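# Seat a tight O-ring on a fitting's sleeve shoulder

## Task

Work the O-ring, which fits snugly, over the fitting's sleeve and push it down until it rests against the shoulder at the bottom of the sleeve along its whole circumference. The fitting must end up upright on the table with the sleeve pointing up. Each drop or tip-over of the fitting beyond a tiny one counts against the result, and a big drop means failure.

## Robot and tools

Robot. Two arms, left_arm and right_arm, each ending in a five-jointed-finger hand: right_arm has a right hand, left_arm a mirrored left hand. Base positions in the scene frame: left_arm (-0.015, +0.277, 0) m, right_arm (-0.022, -0.257, 0) m, both yawed very slightly. A two-camera stand sits behind the arms. Loose objects may occasionally get nudged by outside forces.

Scene frame. Origin at table height, halfway between the arms' nominal bases; +z up, +x forward over the table, +y toward left_arm. Image left/right does not match arm names. All reported hand positions (metres), quaternions (wxyz), velocities and Hand targets use this frame.

Hand point and hand geometry (right hand; the left is mirrored, so its +x points toward the thumb). The hand point sits just beyond the index/middle knuckles. Its own axes: +z runs along straight fingers toward the tips, +x across the palm away from the thumb, +y out of the palm face (palm surface at y = -0.062). Straight fingertips reach about 0.139 m past knuckles at z = -0.017; bending curls tips toward +y. A rigid mast near the wrist on the palm side (x +0.05 to +0.10, z -0.16 to -0.11, up to y = +0.06) can collide. Fingertips have 0.03 m rubber caps.

execute_actions(actions, cameras). actions is a list of actions; each action is a list of up to 15 rows, one row per 1/30 s control step, and an action lasts 0.5 s (fewer rows: the last row is repeated). Every row is one flat list of 48 numbers, each in [-1, 1], covering both arms even if one stays still:
1-6 left_arm dx, dy, dz, rx, ry, rz; 7-22 left hand motor goals; 23 left current_limit; 24 left speed; 25-30 right_arm dx..rz; 31-46 right hand motor goals; 47 right current_limit; 48 right speed.
Arm numbers are offsets, not poses: they are measured from that arm's Hand target as it stood when the action began, along scene-frame axes, with rotation about the Hand target's position. Scale: 1.0 = 0.6 m for dx, dy, dz and 180 degrees for the rotation vector (rx, ry, rz). Every row within one action refers back to that same starting target, not to the previous row; a new action starts from the updated target, so sending the same offset again moves further. Translations longer than 1.0 overall may be shortened. cameras: list of names, ["all"], or []; omitted/null means all images only when actions is empty. An unrecognised name voids the call.

Hand motor numbers, per hand, in this fixed order: index_mcp, index_abd, index_pip, index_dip, middle_mcp, middle_abd, middle_pip, middle_dip, ring_mcp, ring_abd, ring_pip, ring_dip, thumb_cmc, thumb_axl, thumb_mcp, thumb_ipl. Each is an absolute goal angle mapped linearly between its stops (degrees at +1 / -1; value that is straight): _mcp +128/-18 wait, listed as (-18 at +1, +128 at -1; straight +0.75), moving toward -1 bends at the knuckle toward the palm; _abd (-60, +60; 0.00), toward -1 swings the finger away from the thumb; _pip (-29, +108; +0.58); _dip (-21, +117; +0.70); thumb_cmc (-20, +120; +0.71), toward -1 brings the thumb from beside the palm to in front of it; thumb_axl (-27, +140; +0.68) rotates the thumb about its straight line; thumb_mcp (-69, +109; +0.23) and thumb_ipl (-77, +108; +0.17) bend it. A zero in a hand column is a real goal; to keep a hand unchanged, resend its hand_goal, hand_current_limit and hand_speed. current_limit maps -1..+1 to 0..550 mA (floor 11 mA) for all motors of that hand and also limits hinge speed; very low values may not lift a finger. speed sets goal travel at (speed + 1)/2 of 8.5 rad/s. Start values: current_limit +0.4, speed -0.6; they persist until changed. A finger presses only while its goal lies past the object's surface, harder the further past.

Motion behaviour. Commanded orientation is clipped to within 40 degrees of the measured one each step; the arm follows by damped inverse kinematics, favouring position. The hand often stops short of its target; an all-zero arm offset asks again, and any residual must be sent as an extra offset. Tiny moves may not start. The arm sags under load, so aim higher. Resting errors of a few centimetres are normal and do not prove contact. To stop pushing on something, set the target back beyond the hand point. Near the waist axis a small hand move can swing the whole arm.

Results. Per arm: end_effector_position, end_effector_quat_wxyz, Hand target (the clipped last command; next offsets start here), joint positions, velocities (may read "within noise" or be omitted), joint torques (include arm weight; numbers 3 and 4 wrap at ±28 N m), and step readings of position during motion. Per hand, in motor order: hand_goal, hand_measured, hand_current_ma (positive pushes toward -1), hand_state (moving, goal, blocked, overload), hand_current_limit, hand_speed. Temperatures appear when changed by 5 °C or more. A call returns once motion stops, up to 3 s after the last action.

Protection. A motor at 495 mA or more (either sign) for an accumulated 5 s shuts off for 10 s, holding nothing, then resumes its last goal. At 85 °C a MOTOR HOT line appears; at 100 °C that arm goes limp for 30-60 s (OVER-TEMPERATURE FAULT). Holding loads, outstretched poses and pushing against unreachable targets heat motors. During any arm stop the hand ignores new numbers.

zoom_image(camera, region): camera is one of cam_head_left, cam_head_right, cam_high (504x504), cam_left_wrist, cam_right_wrist (616x616); region [x0, y0, x1, y1] in pixels from the top-left, at most 504 by 504, on the latest image from that camera.

finished_scene(scene): ends the scene for good; scene is optional, value 1.

Avoid: dropping or toppling the fitting, anything leaving the table, releasing parts while they move, slamming or hard pushes, hitting fixed or heavy objects, and any contact or grip between the two hands.

Each tool is called after "Emit:" by a JSON object that holds its "method" and its "body", one argument or row to a line.

## Session

Emit:
{"method": "execute_actions", "body": {
  "actions": []
}}

Scene clock: 0.00 s.
left_arm: end_effector_position=(+0.6413, +0.2944, +0.2807) hand_goal=(+0.754, +0.000, +0.576, +0.696, +0.754, +0.000, +0.576, +0.696, +0.754, +0.000, +0.576, +0.696, +0.714, +0.678, +0.226, +0.168) hand_measured=(+0.754, +0.000, +0.576, +0.696, +0.754, +0.000, +0.576, +0.696, +0.754, +0.000, +0.576, +0.696, +0.714, +0.678, +0.226, +0.168) hand_current_ma=(+0, +0, +0, +0, +0, +0, +0, +0, +0, +0, +0, +0, +0, +0, +0, +0) hand_state=(goal, goal, goal, goal, goal, goal, goal, goal, goal, goal, goal, goal, goal, goal, goal, goal) hand_current_limit=0.40 hand_speed=-0.60 end_effector_quat_wxyz=(+0.139, +0.661, +0.733, +0.083) | right_arm: end_effector_position=(+0.3638, +0.0664, +0.2726) hand_goal=(+0.754, +0.000, +0.576, +0.696, +0.754, +0.000, +0.576, +0.696, +0.754, +0.000, +0.576, +0.696, +0.714, +0.678, +0.226, +0.168) hand_measured=(+0.754, +0.000, +0.576, +0.696, +0.754, +0.000, +0.576, +0.696, +0.754, +0.000, +0.576, +0.696, +0.714, +0.678, +0.226, +0.168) hand_current_ma=(+0, +0, +0, +0, +0, +0, +0, +0, +0, +0, +0, +0, +0, +0, +0, +0) hand_state=(goal, goal, goal, goal, goal, goal, goal, goal, goal, goal, goal, goal, goal, goal, goal, goal) hand_current_limit=0.40 hand_speed=-0.60 end_effector_quat_wxyz=(+0.545, -0.568, -0.313, -0.531)
Joint positions: left_arm=[0.002 1.646 1.616 -1.22 0.06 -0.119] | right_arm=[0.584 1.176 0.528 0.861 -0.719 2.007]
Joint velocities: within noise
Joint torques (N m): no reading
Motor temperatures (°C): left_arm=[36 34 35 34 30 30] | right_arm=[35 32 32 35 32 34]
Heat: left arm: hottest waist 36 °C; right arm: hottest waist 35 °C.
Hand target: left_arm +0.6479, +0.2944, +0.2872; +0.145, +0.660, +0.732, +0.088 | right_arm +0.3691, +0.0697, +0.2935; +0.546, -0.553, -0.316, -0.545

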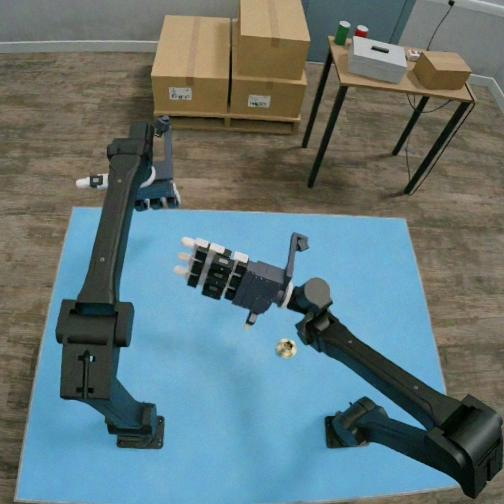

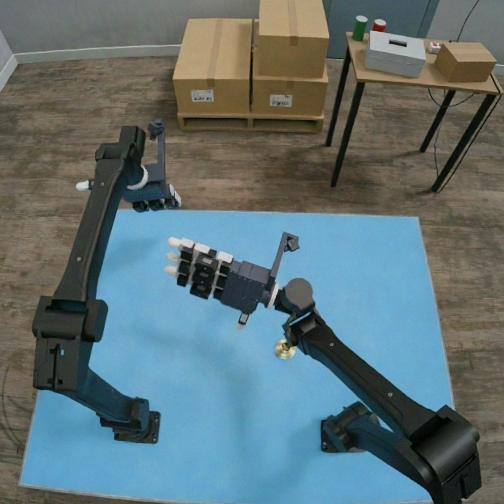

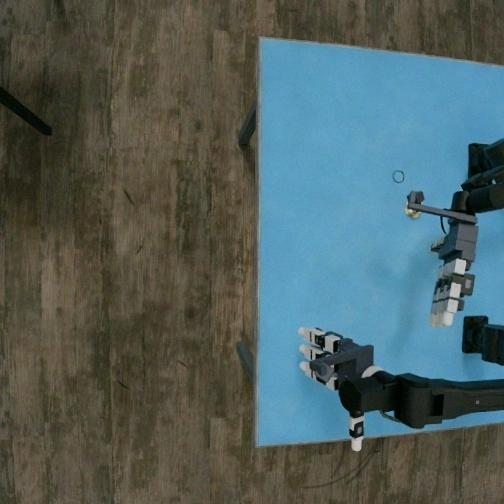

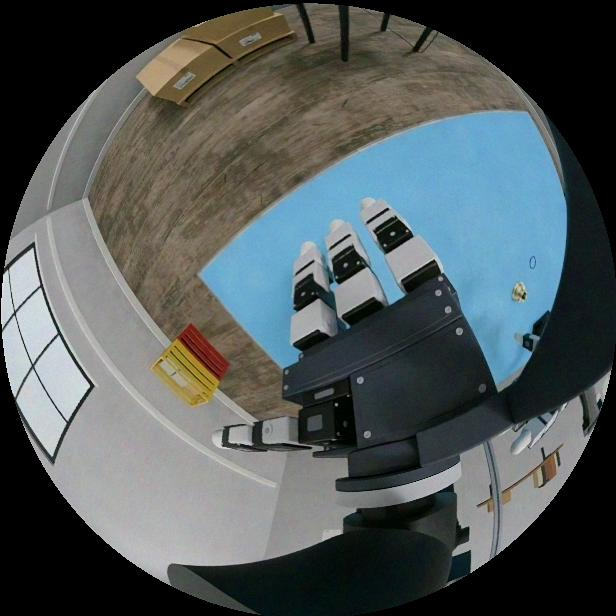

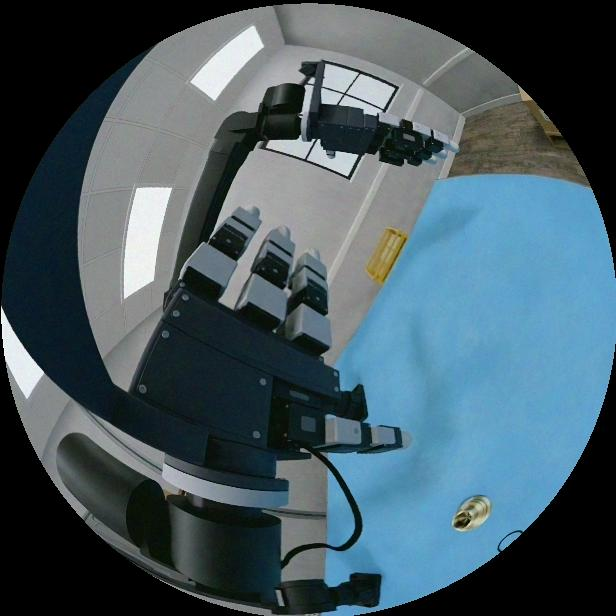

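Emit:
{"method": "zoom_image", "body": {
  "camera": "cam_high",
  "region": [370, 150, 450, 230]
}}

Emit:
{"method": "zoom_image", "body": {
  "camera": "cam_right_wrist",
  "region": [420, 470, 560, 600]
}}

Emit:
{"method": "zoom_image", "body": {
  "camera": "cam_head_left",
  "region": [240, 310, 340, 410]
}}

Emit:
{"method": "zoom_image", "body": {
  "camera": "cam_left_wrist",
  "region": [490, 240, 570, 320]
}}

Scaled by 6.300.

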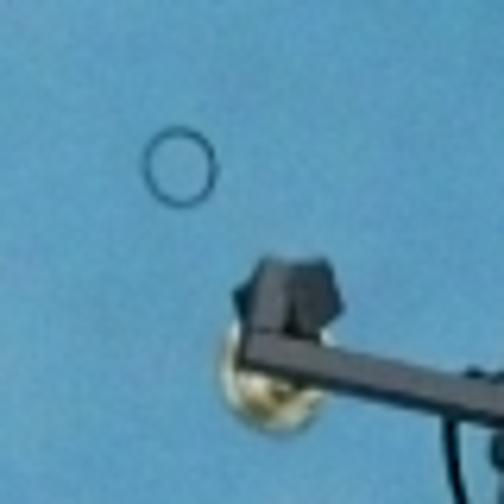

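Scaled by 3.600 from the camera's 616x616 image, which has a finer 880x880 frame.

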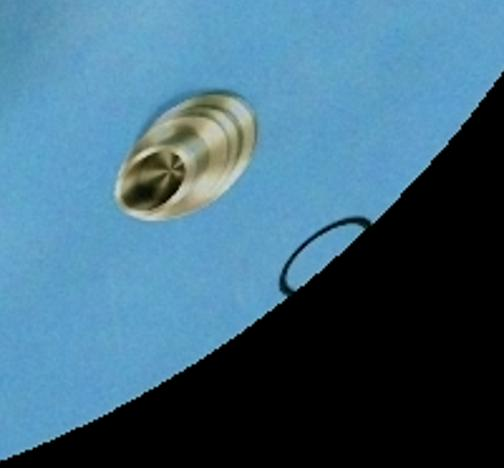

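Scaled by 5.040.

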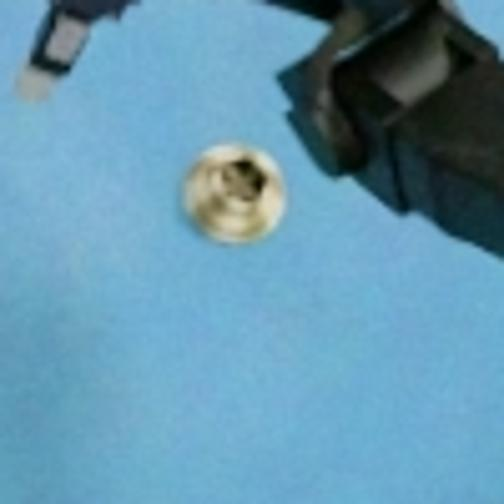

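Scaled by 6.300 from the camera's 616x616 image, which has a finer 880x880 frame.

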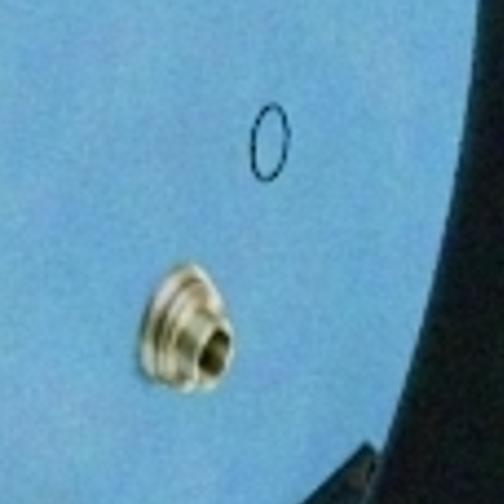

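Emit:
{"method": "execute_actions", "body": {
  "actions": [
    [[0,0,0,0,0,0,0.754,0,0.576,0.696,0.754,0,0.576,0.696,0.754,0,0.576,0.696,0.714,0.678,0.226,0.168,0.4,-0.6,0.151,-0.2655,0.05,0,0,-0.115,0.754,0,0.576,0.696,0.754,0,0.576,0.696,0.754,0,0.576,0.696,0.714,0.678,0.226,0.168,0.4,-0.6]],
    [[0,0,0,0,0,0,0.754,0,0.576,0.696,0.754,0,0.576,0.696,0.754,0,0.576,0.696,0.714,0.678,0.226,0.168,0.4,-0.6,0.047,-0.3,0.05,0,0,-0.115,0.754,0,0.576,0.696,0.754,0,0.576,0.696,0.754,0,0.576,0.696,0.714,0.678,0.226,0.168,0.4,-0.6]],
    [[0,0,0,0,0,0,0.754,0,0.576,0.696,0.754,0,0.576,0.696,0.754,0,0.576,0.696,0.714,0.678,0.226,0.168,0.4,-0.6,-0.062,-0.299,0.05,0,0,-0.115,0.754,0,0.576,0.696,0.754,0,0.576,0.696,0.754,0,0.576,0.696,0.714,0.678,0.226,0.168,0.4,-0.6]]
  ],
  "cameras": ["cam_high","cam_head_left","cam_right_wrist"]
}}

Scene clock: 101.93 s.
left_arm: end_effector_position=(+0.6413, +0.2944, +0.2807) hand_goal=(+0.754, +0.000, +0.576, +0.696, +0.754, +0.000, +0.576, +0.696, +0.754, +0.000, +0.576, +0.696, +0.714, +0.678, +0.226, +0.168) hand_measured=(+0.754, +0.000, +0.576, +0.696, +0.754, +0.000, +0.576, +0.696, +0.754, +0.000, +0.576, +0.696, +0.714, +0.678, +0.224, +0.168) hand_current_ma=(+0, +0, +0, +0, +0, +0, +0, +0, +0, +0, +0, +0, +0, +0, +0, +0) hand_state=(goal, goal, goal, goal, goal, goal, goal, goal, goal, goal, goal, goal, goal, goal, goal, goal) hand_current_limit=0.40 hand_speed=-0.60 end_effector_quat_wxyz=(+0.139, +0.661, +0.733, +0.083) | right_arm: end_effector_position=(+0.4385, -0.4428, +0.3413) hand_goal=(+0.754, +0.000, +0.576, +0.696, +0.754, +0.000, +0.576, +0.696, +0.754, +0.000, +0.576, +0.696, +0.714, +0.678, +0.226, +0.168) hand_measured=(+0.750, +0.004, +0.576, +0.696, +0.750, +0.004, +0.576, +0.696, +0.750, +0.002, +0.576, +0.696, +0.710, +0.678, +0.226, +0.168) hand_current_ma=(-6, +3, +0, +0, -5, +3, +0, +0, -6, +2, +0, +0, -4, -1, +0, +0) hand_state=(goal, goal, goal, goal, goal, goal, goal, goal, goal, goal, goal, goal, goal, goal, goal, goal) hand_current_limit=0.40 hand_speed=-0.60 end_effector_quat_wxyz=(-0.194, +0.655, -0.030, +0.730)
Joint positions: left_arm=[0.002 1.646 1.616 -1.22 0.06 -0.119] | right_arm=[-0.497 1.018 0.647 0.558 -0.715 1.999]
Joint torques (N m): left_arm=[-0.09 -16.21 11.6 0.68 0.08 0.05] | right_arm=[-0.73 -5.71 15.68 1.42 0.05 0.06]
Motor temperatures (°C): left_arm=[35 39 46 33 30 30] | right_arm=[35 33 40 35 32 33]
Heat: left arm: hottest elbow 46 °C; right arm: hottest elbow 40 °C.
Hand target: left_arm +0.6479, +0.2944, +0.2872; +0.145, +0.660, +0.732, +0.088 | right_arm +0.4506, -0.4490, +0.3833; -0.187, +0.637, -0.015, +0.748
Off the commanded pose: left_arm 0.009 m, 1 deg | right_arm 0.044 m, 4 deg.
Step readings (end_effector_position of left_arm | right_arm):
0: (+0.6413, +0.2944, +0.2807) | (+0.3638, +0.0664, +0.2726)
1: (+0.6413, +0.2944, +0.2807) | (+0.3642, +0.0659, +0.2728)
2: (+0.6413, +0.2944, +0.2807) | (+0.3680, +0.0608, +0.2727)
4: (+0.6413, +0.2944, +0.2807) | (+0.3854, +0.0342, +0.2750)
8: (+0.6413, +0.2944, +0.2807) | (+0.4288, -0.0594, +0.2926)
15: (+0.6413, +0.2944, +0.2807) | (+0.4407, -0.0941, +0.2890)
16: (+0.6413, +0.2944, +0.2807) | (+0.4412, -0.0944, +0.2871)
17: (+0.6413, +0.2944, +0.2807) | (+0.4428, -0.0994, +0.2844)
19: (+0.6413, +0.2944, +0.2807) | (+0.4500, -0.1306, +0.2828)
23: (+0.6413, +0.2944, +0.2807) | (+0.4595, -0.2323, +0.2981)
30: (+0.6413, +0.2944, +0.2807) | (+0.4683, -0.2675, +0.3221)
31: (+0.6413, +0.2944, +0.2807) | (+0.4693, -0.2682, +0.3222)
32: (+0.6413, +0.2944, +0.2807) | (+0.4695, -0.2736, +0.3204)
34: (+0.6413, +0.2944, +0.2807) | (+0.4654, -0.3055, +0.3174)
38: (+0.6413, +0.2944, +0.2807) | (+0.4391, -0.4049, +0.3256)
45: (+0.6413, +0.2944, +0.2807) | (+0.4338, -0.4411, +0.3471)
Images, in order (width x height): cam_head_left 504x504, cam_high 504x504, cam_right_wrist 616x616.

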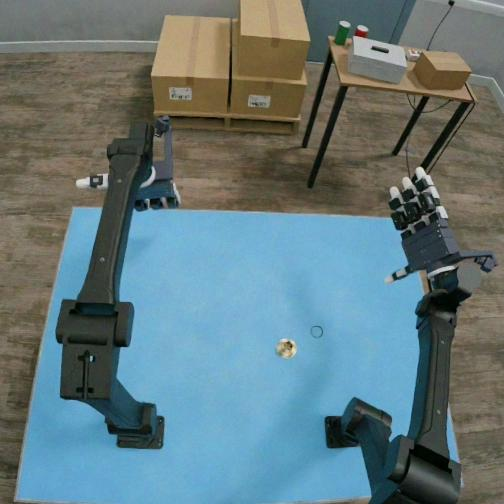

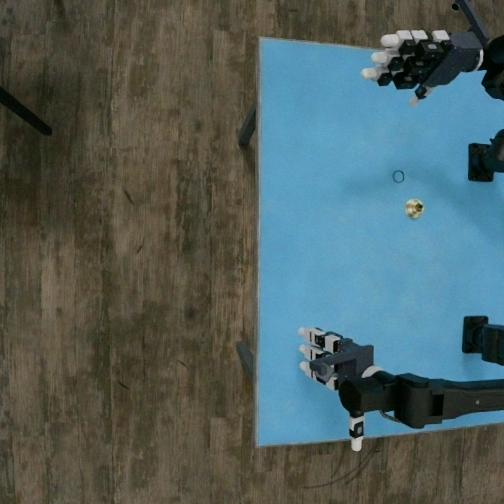

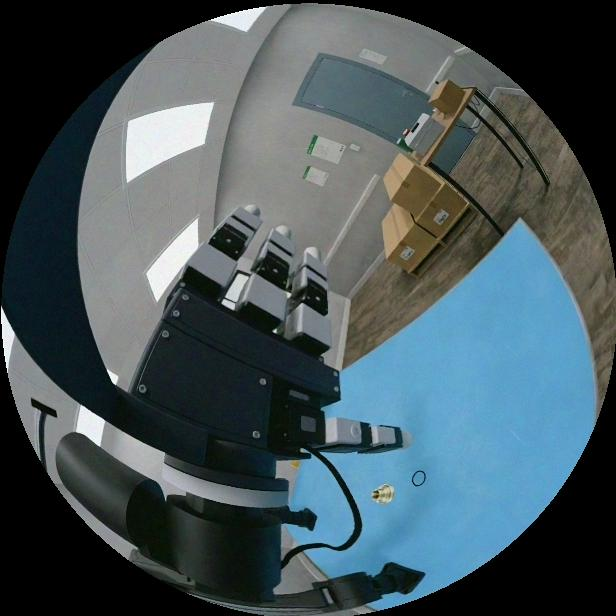

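Emit:
{"method": "zoom_image", "body": {
  "camera": "cam_high",
  "region": [385, 165, 430, 225]
}}

Emit:
{"method": "zoom_image", "body": {
  "camera": "cam_head_left",
  "region": [265, 315, 335, 370]
}}

Emit:
{"method": "zoom_image", "body": {
  "camera": "cam_right_wrist",
  "region": [360, 460, 440, 515]
}}

Scaled by 8.400.

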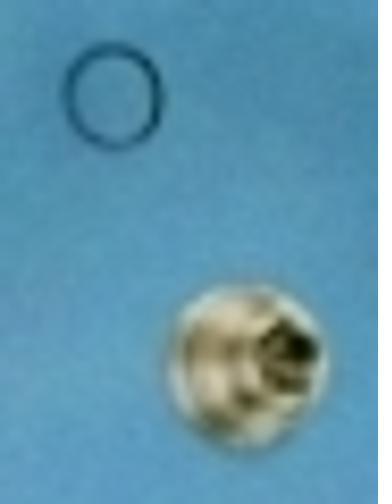

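Scaled by 7.200.

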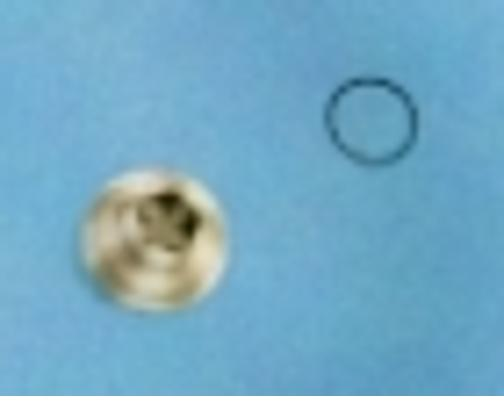

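Scaled by 6.300 from the camera's 616x616 image, which has a finer 880x880 frame.

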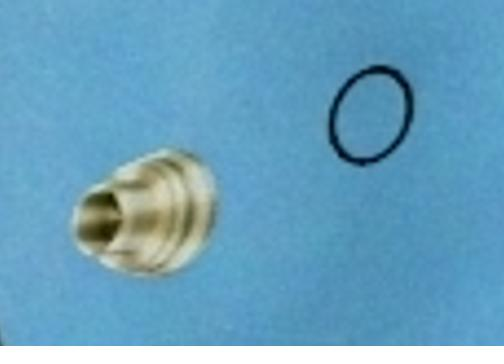

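Emit:
{"method": "execute_actions", "body": {
  "actions": [
    [[-0.142,-0.378,0.01,0.0264,0.0276,-0.1208,0.754,0,0.576,0.696,0.754,0,0.576,0.696,0.754,0,0.576,0.696,0.714,0.678,0.226,0.168,0.4,-0.6,-0.1125,-0.142,0,0,0,-0.07,0.754,0,0.576,0.696,0.754,0,0.576,0.696,0.754,0,0.576,0.696,0.714,0.678,0.226,0.168,0.4,-0.6]],
    [[-0.24,-0.257,0.01,0.0264,0.0276,-0.1208,0.754,0,0.576,0.696,0.754,0,0.576,0.696,0.754,0,0.576,0.696,0.714,0.678,0.226,0.168,0.4,-0.6,-0.1125,-0.142,0,0,0,-0.07,0.754,0,0.576,0.696,0.754,0,0.576,0.696,0.754,0,0.576,0.696,0.714,0.678,0.226,0.168,0.4,-0.6]],
    [[-0.302,-0.148,0.01,0.0264,0.0276,-0.1208,0.754,0,0.576,0.696,0.754,0,0.576,0.696,0.754,0,0.576,0.696,0.714,0.678,0.226,0.168,0.4,-0.6,0,0,0,0,0,0,0.754,0,0.576,0.696,0.754,0,0.576,0.696,0.754,0,0.576,0.696,0.714,0.678,0.226,0.168,0.4,-0.6]]
  ],
  "cameras": ["all"]
}}

Scene clock: 137.07 s.
left_arm: end_effector_position=(+0.2331, -0.1753, +0.3055) hand_goal=(+0.754, +0.000, +0.576, +0.696, +0.754, +0.000, +0.576, +0.696, +0.754, +0.000, +0.576, +0.696, +0.714, +0.678, +0.226, +0.168) hand_measured=(+0.754, +0.000, +0.576, +0.696, +0.754, +0.000, +0.576, +0.696, +0.752, +0.000, +0.576, +0.696, +0.714, +0.678, +0.222, +0.168) hand_current_ma=(+0, +0, +0, +0, +0, +0, +0, +0, +0, +0, +0, +0, +0, +0, +0, +0) hand_state=(goal, goal, goal, goal, goal, goal, goal, goal, goal, goal, goal, goal, goal, goal, goal, goal) hand_current_limit=0.40 hand_speed=-0.60 end_effector_quat_wxyz=(+0.005, +0.968, +0.250, +0.001) | right_arm: end_effector_position=(+0.3105, -0.6130, +0.3543) hand_goal=(+0.754, +0.000, +0.576, +0.696, +0.754, +0.000, +0.576, +0.696, +0.754, +0.000, +0.576, +0.696, +0.714, +0.678, +0.226, +0.168) hand_measured=(+0.750, +0.004, +0.576, +0.696, +0.750, +0.004, +0.576, +0.696, +0.750, +0.002, +0.576, +0.696, +0.710, +0.678, +0.226, +0.168) hand_current_ma=(-4, +3, +0, +0, -3, +3, +0, +0, -4, +2, +0, +0, -3, -1, +0, +0) hand_state=(goal, goal, goal, goal, goal, goal, goal, goal, goal, goal, goal, goal, goal, goal, goal, goal) hand_current_limit=0.40 hand_speed=-0.60 end_effector_quat_wxyz=(-0.027, +0.629, -0.167, +0.758)
Joint positions: left_arm=[-1.113 1.464 1.563 -1.659 0 -0.057] | right_arm=[-0.935 0.976 0.647 0.531 -0.713 1.999]
Joint torques (N m): left_arm=[0.67 -11.63 10.47 -0.51 -0.07 -0.11] | right_arm=[-0.62 -5.07 13.97 1.7 0.07 0.06]
Motor temperatures (°C): left_arm=[35 39 47 33 30 30] | right_arm=[34 33 45 34 32 33]
Heat: left arm: hottest elbow 47 °C; right arm: hottest elbow 45 °C.
Hand target: left_arm +0.2374, -0.1754, +0.3052; +0.000, +0.966, +0.258, +0.000 | right_arm +0.3156, -0.6193, +0.3834; -0.019, +0.618, -0.153, +0.771
Off the commanded pose: left_arm 0.004 m, 1 deg | right_arm 0.030 m, 3 deg.
Step readings (end_effector_position of left_arm | right_arm):
0: (+0.6413, +0.2944, +0.2807) | (+0.4385, -0.4428, +0.3413)
1: (+0.6414, +0.2940, +0.2808) | (+0.4383, -0.4433, +0.3413)
2: (+0.6404, +0.2883, +0.2816) | (+0.4371, -0.4458, +0.3413)
4: (+0.6317, +0.2656, +0.2809) | (+0.4275, -0.4636, +0.3430)
8: (+0.5931, +0.1478, +0.2855) | (+0.3936, -0.5134, +0.3551)
15: (+0.5487, +0.0415, +0.2937) | (+0.3794, -0.5288, +0.3604)
16: (+0.5489, +0.0439, +0.2934) | (+0.3792, -0.5291, +0.3604)
17: (+0.5458, +0.0442, +0.2918) | (+0.3773, -0.5317, +0.3604)
19: (+0.5319, +0.0378, +0.2903) | (+0.3651, -0.5488, +0.3599)
23: (+0.4696, -0.0351, +0.2945) | (+0.3237, -0.5976, +0.3598)
30: (+0.4058, -0.0999, +0.2998) | (+0.3096, -0.6123, +0.3567)
31: (+0.4062, -0.0983, +0.2996) | (+0.3100, -0.6125, +0.3559)
32: (+0.4020, -0.0982, +0.2983) | (+0.3101, -0.6127, +0.3553)
34: (+0.3825, -0.1025, +0.2967) | (+0.3105, -0.6129, +0.3544)
38: (+0.2965, -0.1490, +0.3007) | (+0.3105, -0.6130, +0.3543)
45: (+0.2260, -0.1802, +0.3057) | (+0.3105, -0.6130, +0.3543)

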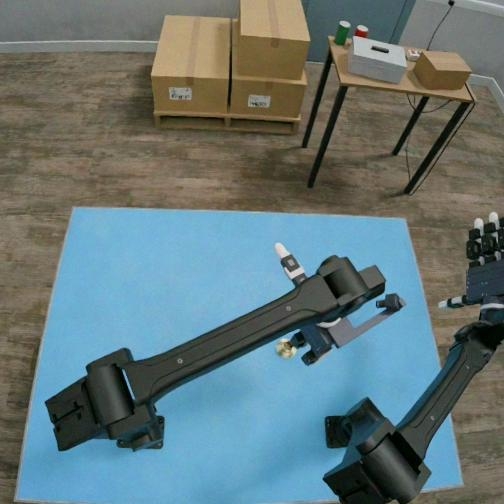

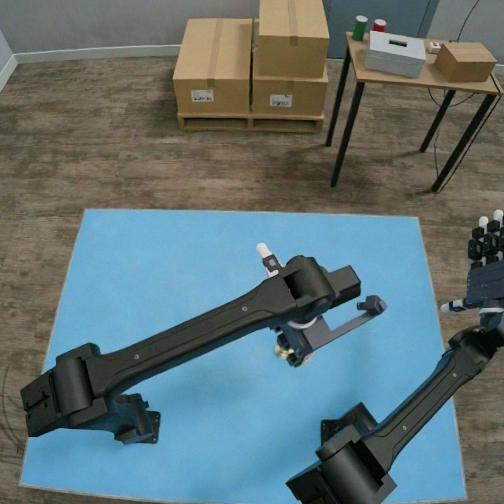

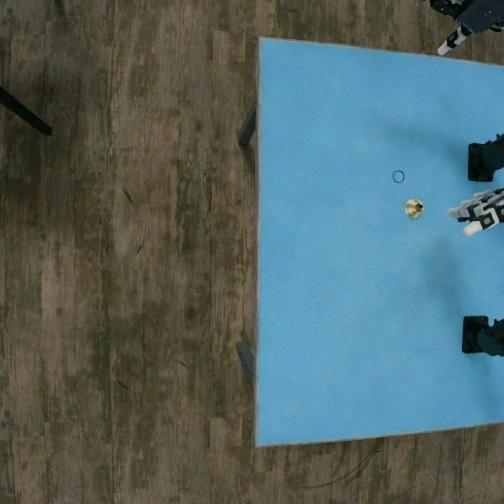

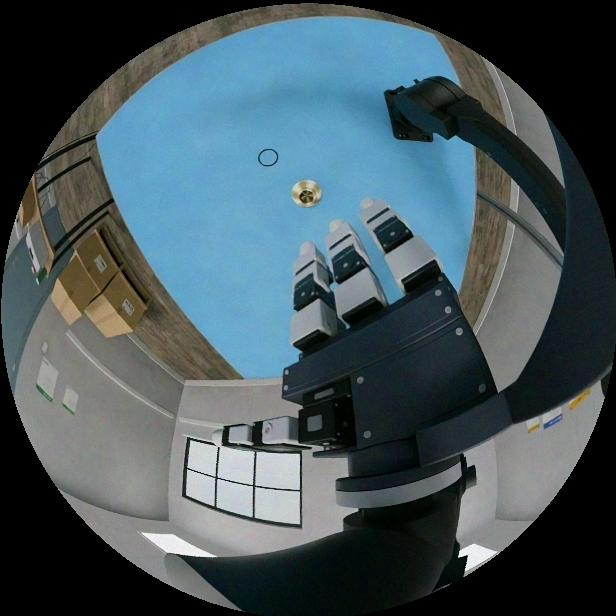

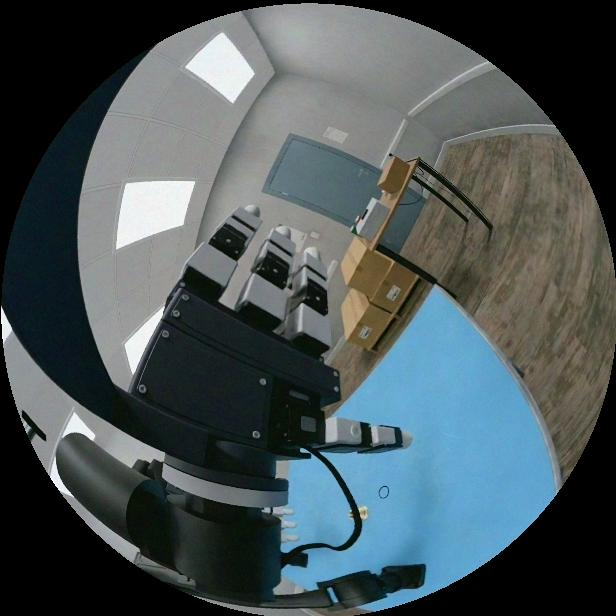

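Emit:
{"method": "zoom_image", "body": {
  "camera": "cam_left_wrist",
  "region": [240, 130, 350, 240]
}}

Scaled by 4.582 from the camera's 616x616 image, which has a finer 880x880 frame.

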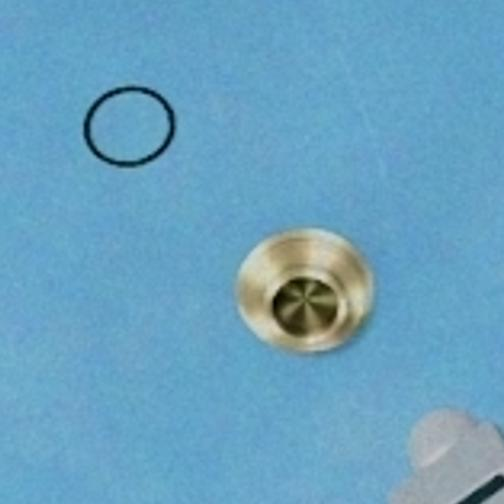

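Emit:
{"method": "execute_actions", "body": {
  "actions": [
    [[0.144,-0.182,0,0,0,0,0.754,0.12,0.576,0.696,0.754,-0.12,0.576,0.696,0.95,-0.6,0.576,0.696,0.714,0.678,0.226,0.168,0.4,-0.6,0,0,0,0,0,0,0.754,0,0.576,0.696,0.754,0,0.576,0.696,0.754,0,0.576,0.696,0.714,0.678,0.226,0.168,0.4,-0.6]],
    [[0,0,-0.2,0,0,0,0.754,0.12,0.576,0.696,0.754,-0.12,0.576,0.696,0.95,-0.6,0.576,0.696,0.714,0.678,0.226,0.168,0.4,-0.6,0,0,0,0,0,0,0.754,0,0.576,0.696,0.754,0,0.576,0.696,0.754,0,0.576,0.696,0.714,0.678,0.226,0.168,0.4,-0.6]]
  ],
  "cameras": ["cam_head_left","cam_head_right","cam_high","cam_left_wrist"]
}}

Emit:
{"method": "zoom_image", "body": {
  "camera": "cam_left_wrist",
  "region": [230, 130, 410, 310]
}}

Scene clock: 192.90 s.
left_arm: end_effector_position=(+0.3240, -0.2826, +0.1962) hand_goal=(+0.754, +0.120, +0.576, +0.696, +0.754, -0.120, +0.576, +0.696, +0.950, -0.600, +0.576, +0.696, +0.714, +0.678, +0.226, +0.168) hand_measured=(+0.754, +0.116, +0.576, +0.696, +0.754, -0.116, +0.576, +0.696, +0.944, -0.592, +0.576, +0.696, +0.716, +0.678, +0.222, +0.168) hand_current_ma=(+0, +0, +0, +0, +0, +0, +0, +0, -1, +1, +0, +0, +0, +0, +0, +0) hand_state=(goal, goal, goal, goal, goal, goal, goal, goal, goal, goal, goal, goal, goal, goal, goal, goal) hand_current_limit=0.40 hand_speed=-0.60 end_effector_quat_wxyz=(+0.004, +0.965, +0.263, +0.002) | right_arm: end_effector_position=(+0.3105, -0.6130, +0.3543) hand_goal=(+0.754, +0.000, +0.576, +0.696, +0.754, +0.000, +0.576, +0.696, +0.754, +0.000, +0.576, +0.696, +0.714, +0.678, +0.226, +0.168) hand_measured=(+0.750, +0.004, +0.576, +0.696, +0.750, +0.004, +0.576, +0.696, +0.750, +0.002, +0.576, +0.696, +0.710, +0.678, +0.226, +0.168) hand_current_ma=(-4, +3, +0, +0, -3, +3, +0, +0, -4, +2, +0, +0, -3, -1, +0, +0) hand_state=(goal, goal, goal, goal, goal, goal, goal, goal, goal, goal, goal, goal, goal, goal, goal, goal) hand_current_limit=0.40 hand_speed=-0.60 end_effector_quat_wxyz=(-0.027, +0.629, -0.167, +0.758)
Joint positions: left_arm=[-1.056 1.837 1.746 -1.471 -0.002 -0.027] | right_arm=[-0.935 0.976 0.647 0.531 -0.713 1.999]
Joint torques (N m): left_arm=[0.09 -18.96 8.43 0.43 0.05 0.15] | right_arm=[-0.62 -5.07 13.97 1.7 0.07 0.06]
Heat: left arm: hottest elbow 44 °C; right arm: hottest elbow 47 °C.
Hand target: left_arm +0.3240, -0.2847, +0.1851; +0.000, +0.966, +0.258, +0.000 | right_arm +0.3156, -0.6193, +0.3834; -0.019, +0.618, -0.153, +0.771
Off the commanded pose: left_arm 0.011 m, 1 deg | right_arm 0.030 m, 3 deg.
Step readings (end_effector_position of left_arm | right_arm):
0: (+0.2331, -0.1752, +0.3055) | (+0.3105, -0.6130, +0.3543)
1: (+0.2334, -0.1752, +0.3051) | (+0.3105, -0.6130, +0.3543)
2: (+0.2359, -0.1769, +0.3048) | (+0.3105, -0.6130, +0.3543)
4: (+0.2483, -0.1936, +0.3090) | (+0.3105, -0.6130, +0.3543)
8: (+0.2899, -0.2411, +0.3068) | (+0.3105, -0.6130, +0.3543)
15: (+0.3173, -0.2697, +0.2630) | (+0.3105, -0.6130, +0.3543)
16: (+0.3174, -0.2700, +0.2611) | (+0.3105, -0.6130, +0.3543)
17: (+0.3182, -0.2715, +0.2606) | (+0.3105, -0.6130, +0.3543)
19: (+0.3216, -0.2777, +0.2571) | (+0.3105, -0.6130, +0.3543)
23: (+0.3225, -0.2796, +0.2310) | (+0.3105, -0.6130, +0.3543)
30: (+0.3231, -0.2809, +0.1960) | (+0.3105, -0.6130, +0.3543)
Images, in order (width x height): cam_head_left 504x504, cam_head_right 504x504, cam_high 504x504, cam_left_wrist 616x616.

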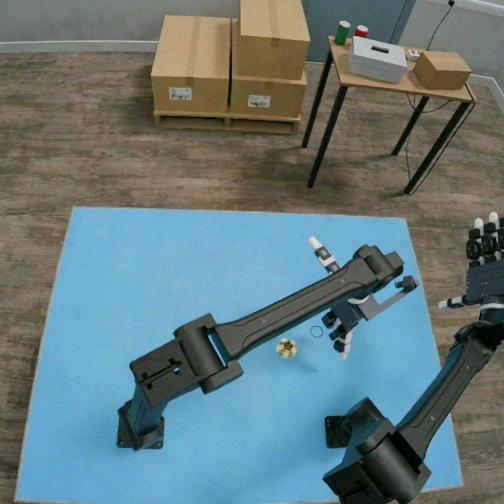

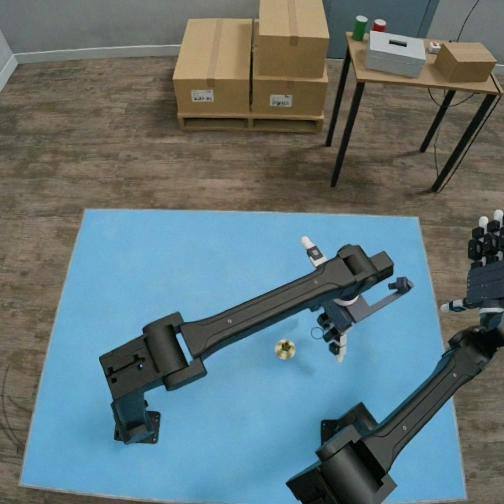

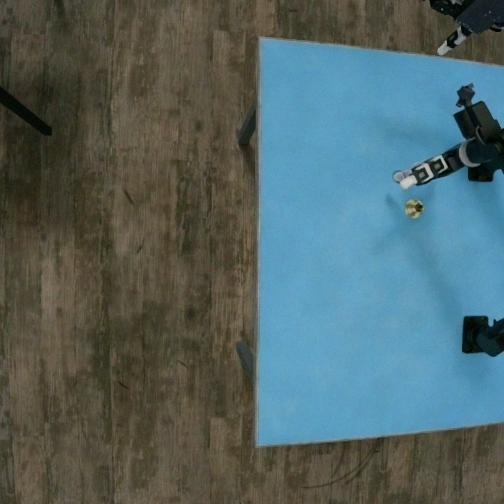

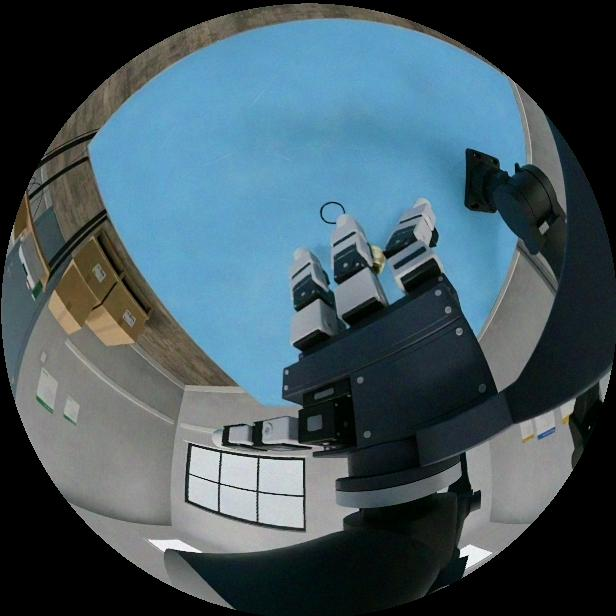

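Scaled by 2.800 from the camera's 616x616 image, which has a finer 880x880 frame.

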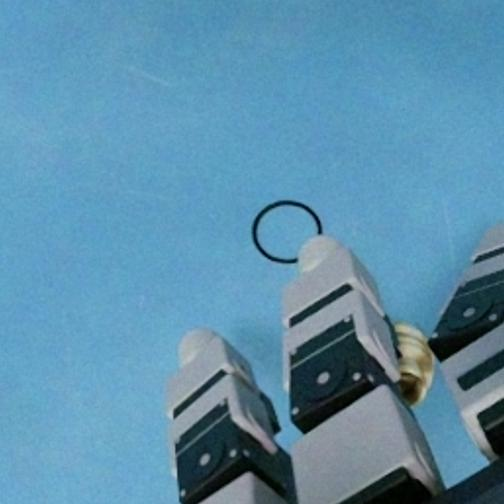

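Emit:
{"method": "execute_actions", "body": {
  "actions": [
    [[0,0,-0.0833,0,0,0,0.754,0.12,0.576,0.696,0.754,-0.12,0.576,0.696,0.95,-0.6,0.576,0.696,0.714,0.678,0.226,0.168,0.4,-0.6,0,0,0,0,0,0,0.754,0,0.576,0.696,0.754,0,0.576,0.696,0.754,0,0.576,0.696,0.714,0.678,0.226,0.168,0.4,-0.6]]
  ],
  "cameras": ["cam_head_right","cam_high","cam_left_wrist"]
}}

Emit:
{"method": "zoom_image", "body": {
  "camera": "cam_left_wrist",
  "region": [260, 180, 420, 310]
}}

Scene clock: 207.13 s.
left_arm: end_effector_position=(+0.3247, -0.2839, +0.1510) hand_goal=(+0.754, +0.120, +0.576, +0.696, +0.754, -0.120, +0.576, +0.696, +0.950, -0.600, +0.576, +0.696, +0.714, +0.678, +0.226, +0.168) hand_measured=(+0.754, +0.116, +0.576, +0.696, +0.754, -0.116, +0.576, +0.696, +0.944, -0.592, +0.576, +0.696, +0.716, +0.678, +0.222, +0.168) hand_current_ma=(+0, +0, +0, +0, +0, +0, +0, +0, -1, +1, +0, +0, +0, +0, +0, +0) hand_state=(goal, goal, goal, goal, goal, goal, goal, goal, goal, goal, goal, goal, goal, goal, goal, goal) hand_current_limit=0.40 hand_speed=-0.60 end_effector_quat_wxyz=(+0.008, +0.965, +0.263, +0.003) | right_arm: end_effector_position=(+0.3105, -0.6130, +0.3543) hand_goal=(+0.754, +0.000, +0.576, +0.696, +0.754, +0.000, +0.576, +0.696, +0.754, +0.000, +0.576, +0.696, +0.714, +0.678, +0.226, +0.168) hand_measured=(+0.750, +0.004, +0.576, +0.696, +0.750, +0.004, +0.576, +0.696, +0.750, +0.002, +0.576, +0.696, +0.710, +0.678, +0.226, +0.168) hand_current_ma=(-4, +3, +0, +0, -3, +3, +0, +0, -4, +2, +0, +0, -3, -1, +0, +0) hand_state=(goal, goal, goal, goal, goal, goal, goal, goal, goal, goal, goal, goal, goal, goal, goal, goal) hand_current_limit=0.40 hand_speed=-0.60 end_effector_quat_wxyz=(-0.027, +0.629, -0.167, +0.758)
Joint positions: left_arm=[-1.056 1.855 1.649 -1.35 -0.002 -0.027] | right_arm=[-0.935 0.976 0.647 0.531 -0.713 1.999]
Joint torques (N m): left_arm=[-0.03 -17.79 8.17 0.5 0.05 0.16] | right_arm=[-0.62 -5.01 13.97 1.7 0.07 0.05]
Heat: left arm: hottest elbow 45 °C; right arm: hottest elbow 47 °C.
Hand target: left_arm +0.3239, -0.2846, +0.1353; +0.000, +0.966, +0.258, +0.000 | right_arm +0.3156, -0.6193, +0.3834; -0.019, +0.618, -0.153, +0.771
Off the commanded pose: left_arm 0.016 m, 1 deg | right_arm 0.030 m, 3 deg.
Step readings (end_effector_position of left_arm | right_arm):
0: (+0.3240, -0.2826, +0.1962) | (+0.3105, -0.6130, +0.3543)
1: (+0.3240, -0.2826, +0.1960) | (+0.3105, -0.6130, +0.3543)
2: (+0.3244, -0.2833, +0.1942) | (+0.3105, -0.6130, +0.3543)
4: (+0.3256, -0.2855, +0.1880) | (+0.3105, -0.6130, +0.3543)
8: (+0.3237, -0.2820, +0.1648) | (+0.3105, -0.6130, +0.3543)
15: (+0.3244, -0.2833, +0.1508) | (+0.3105, -0.6130, +0.3543)
Images, in order (width x height): cam_head_right 504x504, cam_high 504x504, cam_left_wrist 616x616.

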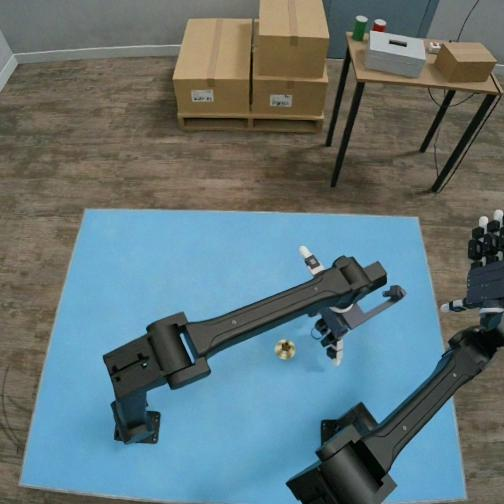

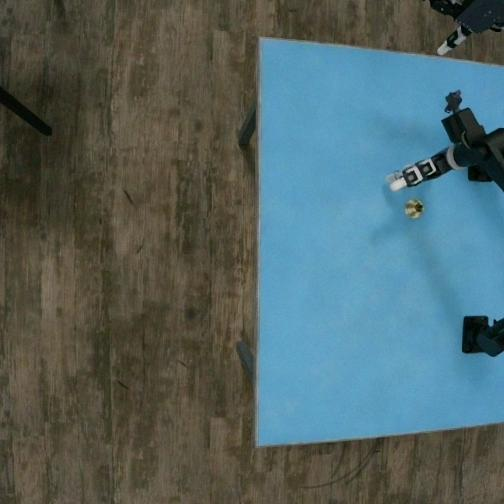

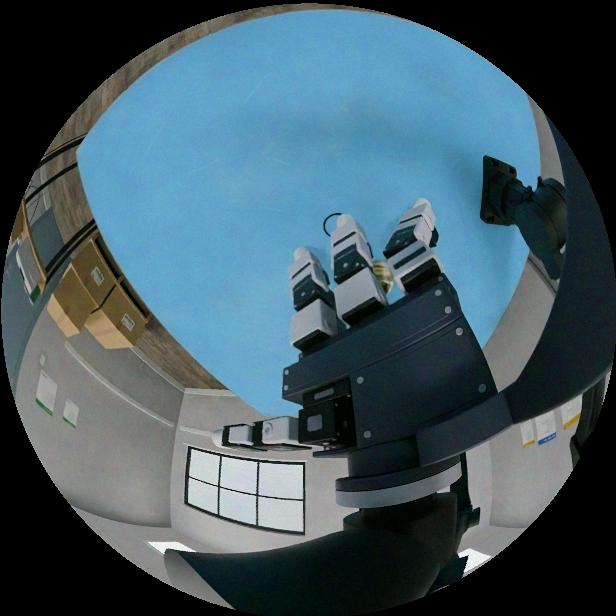

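Scaled by 3.150 from the camera's 616x616 image, which has a finer 880x880 frame.

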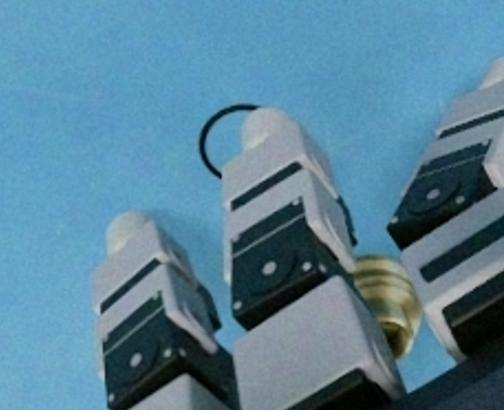

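Emit:
{"method": "execute_actions", "body": {
  "actions": [
    [[-0.0142,-0.0022,-0.035,0,0,0,0.754,0.12,0.576,0.696,0.754,-0.12,0.576,0.696,0.95,-0.6,0.576,0.696,0.714,0.678,0.226,0.168,0.4,-0.6,0,0,0,0,0,0,0.754,0,0.576,0.696,0.754,0,0.576,0.696,0.754,0,0.576,0.696,0.714,0.678,0.226,0.168,0.4,-0.6]]
  ],
  "cameras": ["cam_head_left","cam_high","cam_left_wrist"]
}}

Emit:
{"method": "zoom_image", "body": {
  "camera": "cam_left_wrist",
  "region": [270, 190, 370, 290]
}}

Emit:
{"method": "zoom_image", "body": {
  "camera": "cam_head_left",
  "region": [280, 300, 360, 380]
}}

Scene clock: 221.17 s.
left_arm: end_effector_position=(+0.3217, -0.2842, +0.1353) hand_goal=(+0.754, +0.120, +0.576, +0.696, +0.754, -0.120, +0.576, +0.696, +0.950, -0.600, +0.576, +0.696, +0.714, +0.678, +0.226, +0.168) hand_measured=(+0.754, +0.116, +0.576, +0.696, +0.754, -0.116, +0.576, +0.696, +0.944, -0.592, +0.576, +0.696, +0.716, +0.678, +0.222, +0.168) hand_current_ma=(+0, +0, +0, +0, +0, +0, +0, +0, -1, +1, +0, +0, +0, +0, +0, +0) hand_state=(goal, goal, goal, goal, goal, goal, goal, goal, goal, goal, goal, goal, goal, goal, goal, goal) hand_current_limit=0.40 hand_speed=-0.60 end_effector_quat_wxyz=(+0.012, +0.965, +0.261, +0.004) | right_arm: end_effector_position=(+0.3105, -0.6130, +0.3543) hand_goal=(+0.754, +0.000, +0.576, +0.696, +0.754, +0.000, +0.576, +0.696, +0.754, +0.000, +0.576, +0.696, +0.714, +0.678, +0.226, +0.168) hand_measured=(+0.750, +0.004, +0.576, +0.696, +0.750, +0.004, +0.576, +0.696, +0.750, +0.002, +0.576, +0.696, +0.710, +0.678, +0.226, +0.168) hand_current_ma=(-4, +3, +0, +0, -3, +3, +0, +0, -4, +2, +0, +0, -3, -1, +0, +0) hand_state=(goal, goal, goal, goal, goal, goal, goal, goal, goal, goal, goal, goal, goal, goal, goal, goal) hand_current_limit=0.40 hand_speed=-0.60 end_effector_quat_wxyz=(-0.027, +0.629, -0.167, +0.758)
Joint positions: left_arm=[-1.06 1.855 1.606 -1.296 -0.002 -0.027] | right_arm=[-0.935 0.976 0.647 0.531 -0.713 1.999]
Joint torques (N m): left_arm=[-0.85 -17.79 7.79 0.58 0.04 0] | right_arm=[-0.62 -5.07 13.97 1.69 0.07 0.05]
Heat: left arm: hottest elbow 44 °C; right arm: hottest elbow 48 °C.
Hand target: left_arm +0.3154, -0.2860, +0.1141; +0.000, +0.966, +0.258, +0.000 | right_arm +0.3156, -0.6193, +0.3834; -0.019, +0.618, -0.153, +0.771
Off the commanded pose: left_arm 0.022 m, 1 deg | right_arm 0.030 m, 3 deg.
Step readings (end_effector_position of left_arm | right_arm):
0: (+0.3247, -0.2839, +0.1510) | (+0.3105, -0.6130, +0.3543)
1: (+0.3248, -0.2840, +0.1511) | (+0.3105, -0.6130, +0.3543)
2: (+0.3249, -0.2843, +0.1504) | (+0.3105, -0.6130, +0.3543)
4: (+0.3256, -0.2854, +0.1476) | (+0.3105, -0.6130, +0.3543)
8: (+0.3232, -0.2832, +0.1380) | (+0.3105, -0.6130, +0.3543)
15: (+0.3218, -0.2839, +0.1352) | (+0.3105, -0.6130, +0.3543)
Images, in order (width x height): cam_head_left 504x504, cam_high 504x504, cam_left_wrist 616x616.

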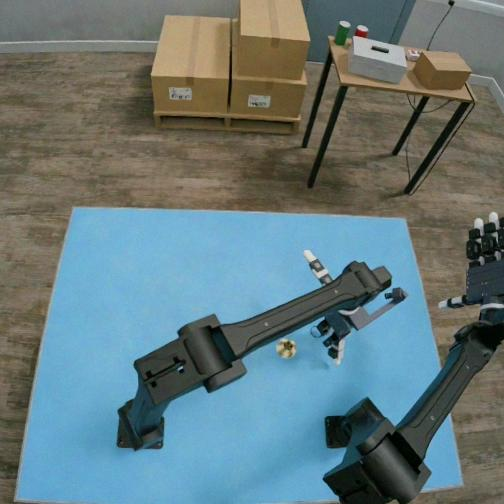

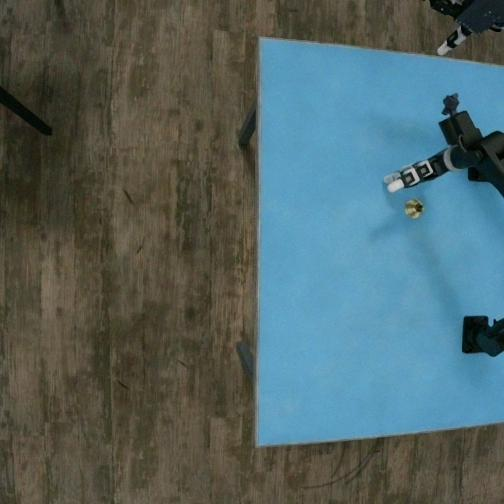

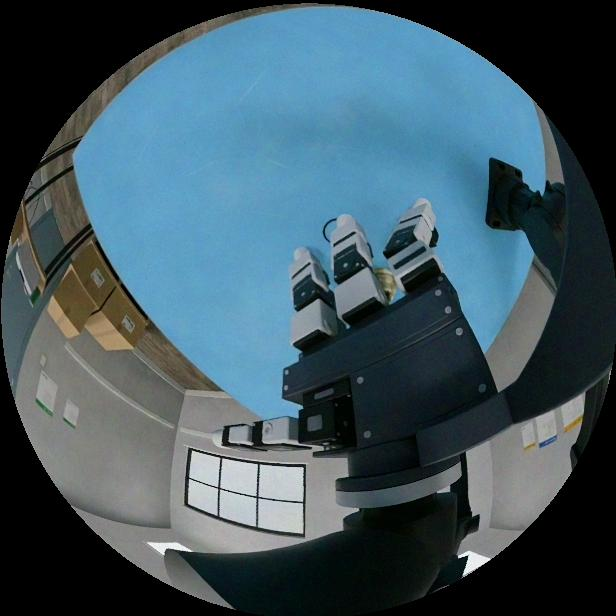

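Scaled by 5.040 from the camera's 616x616 image, which has a finer 880x880 frame.

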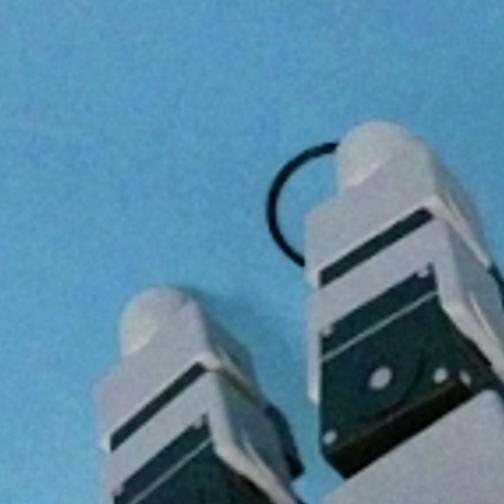

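Scaled by 6.300.

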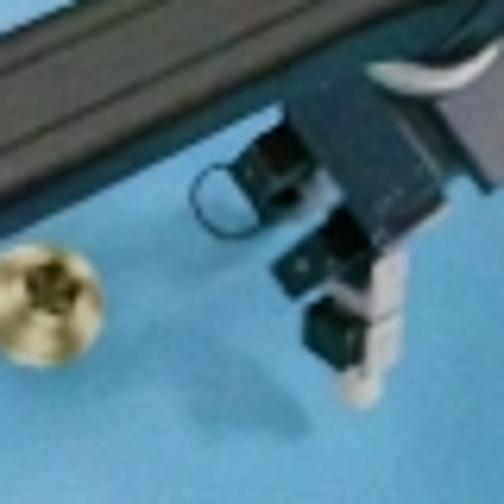

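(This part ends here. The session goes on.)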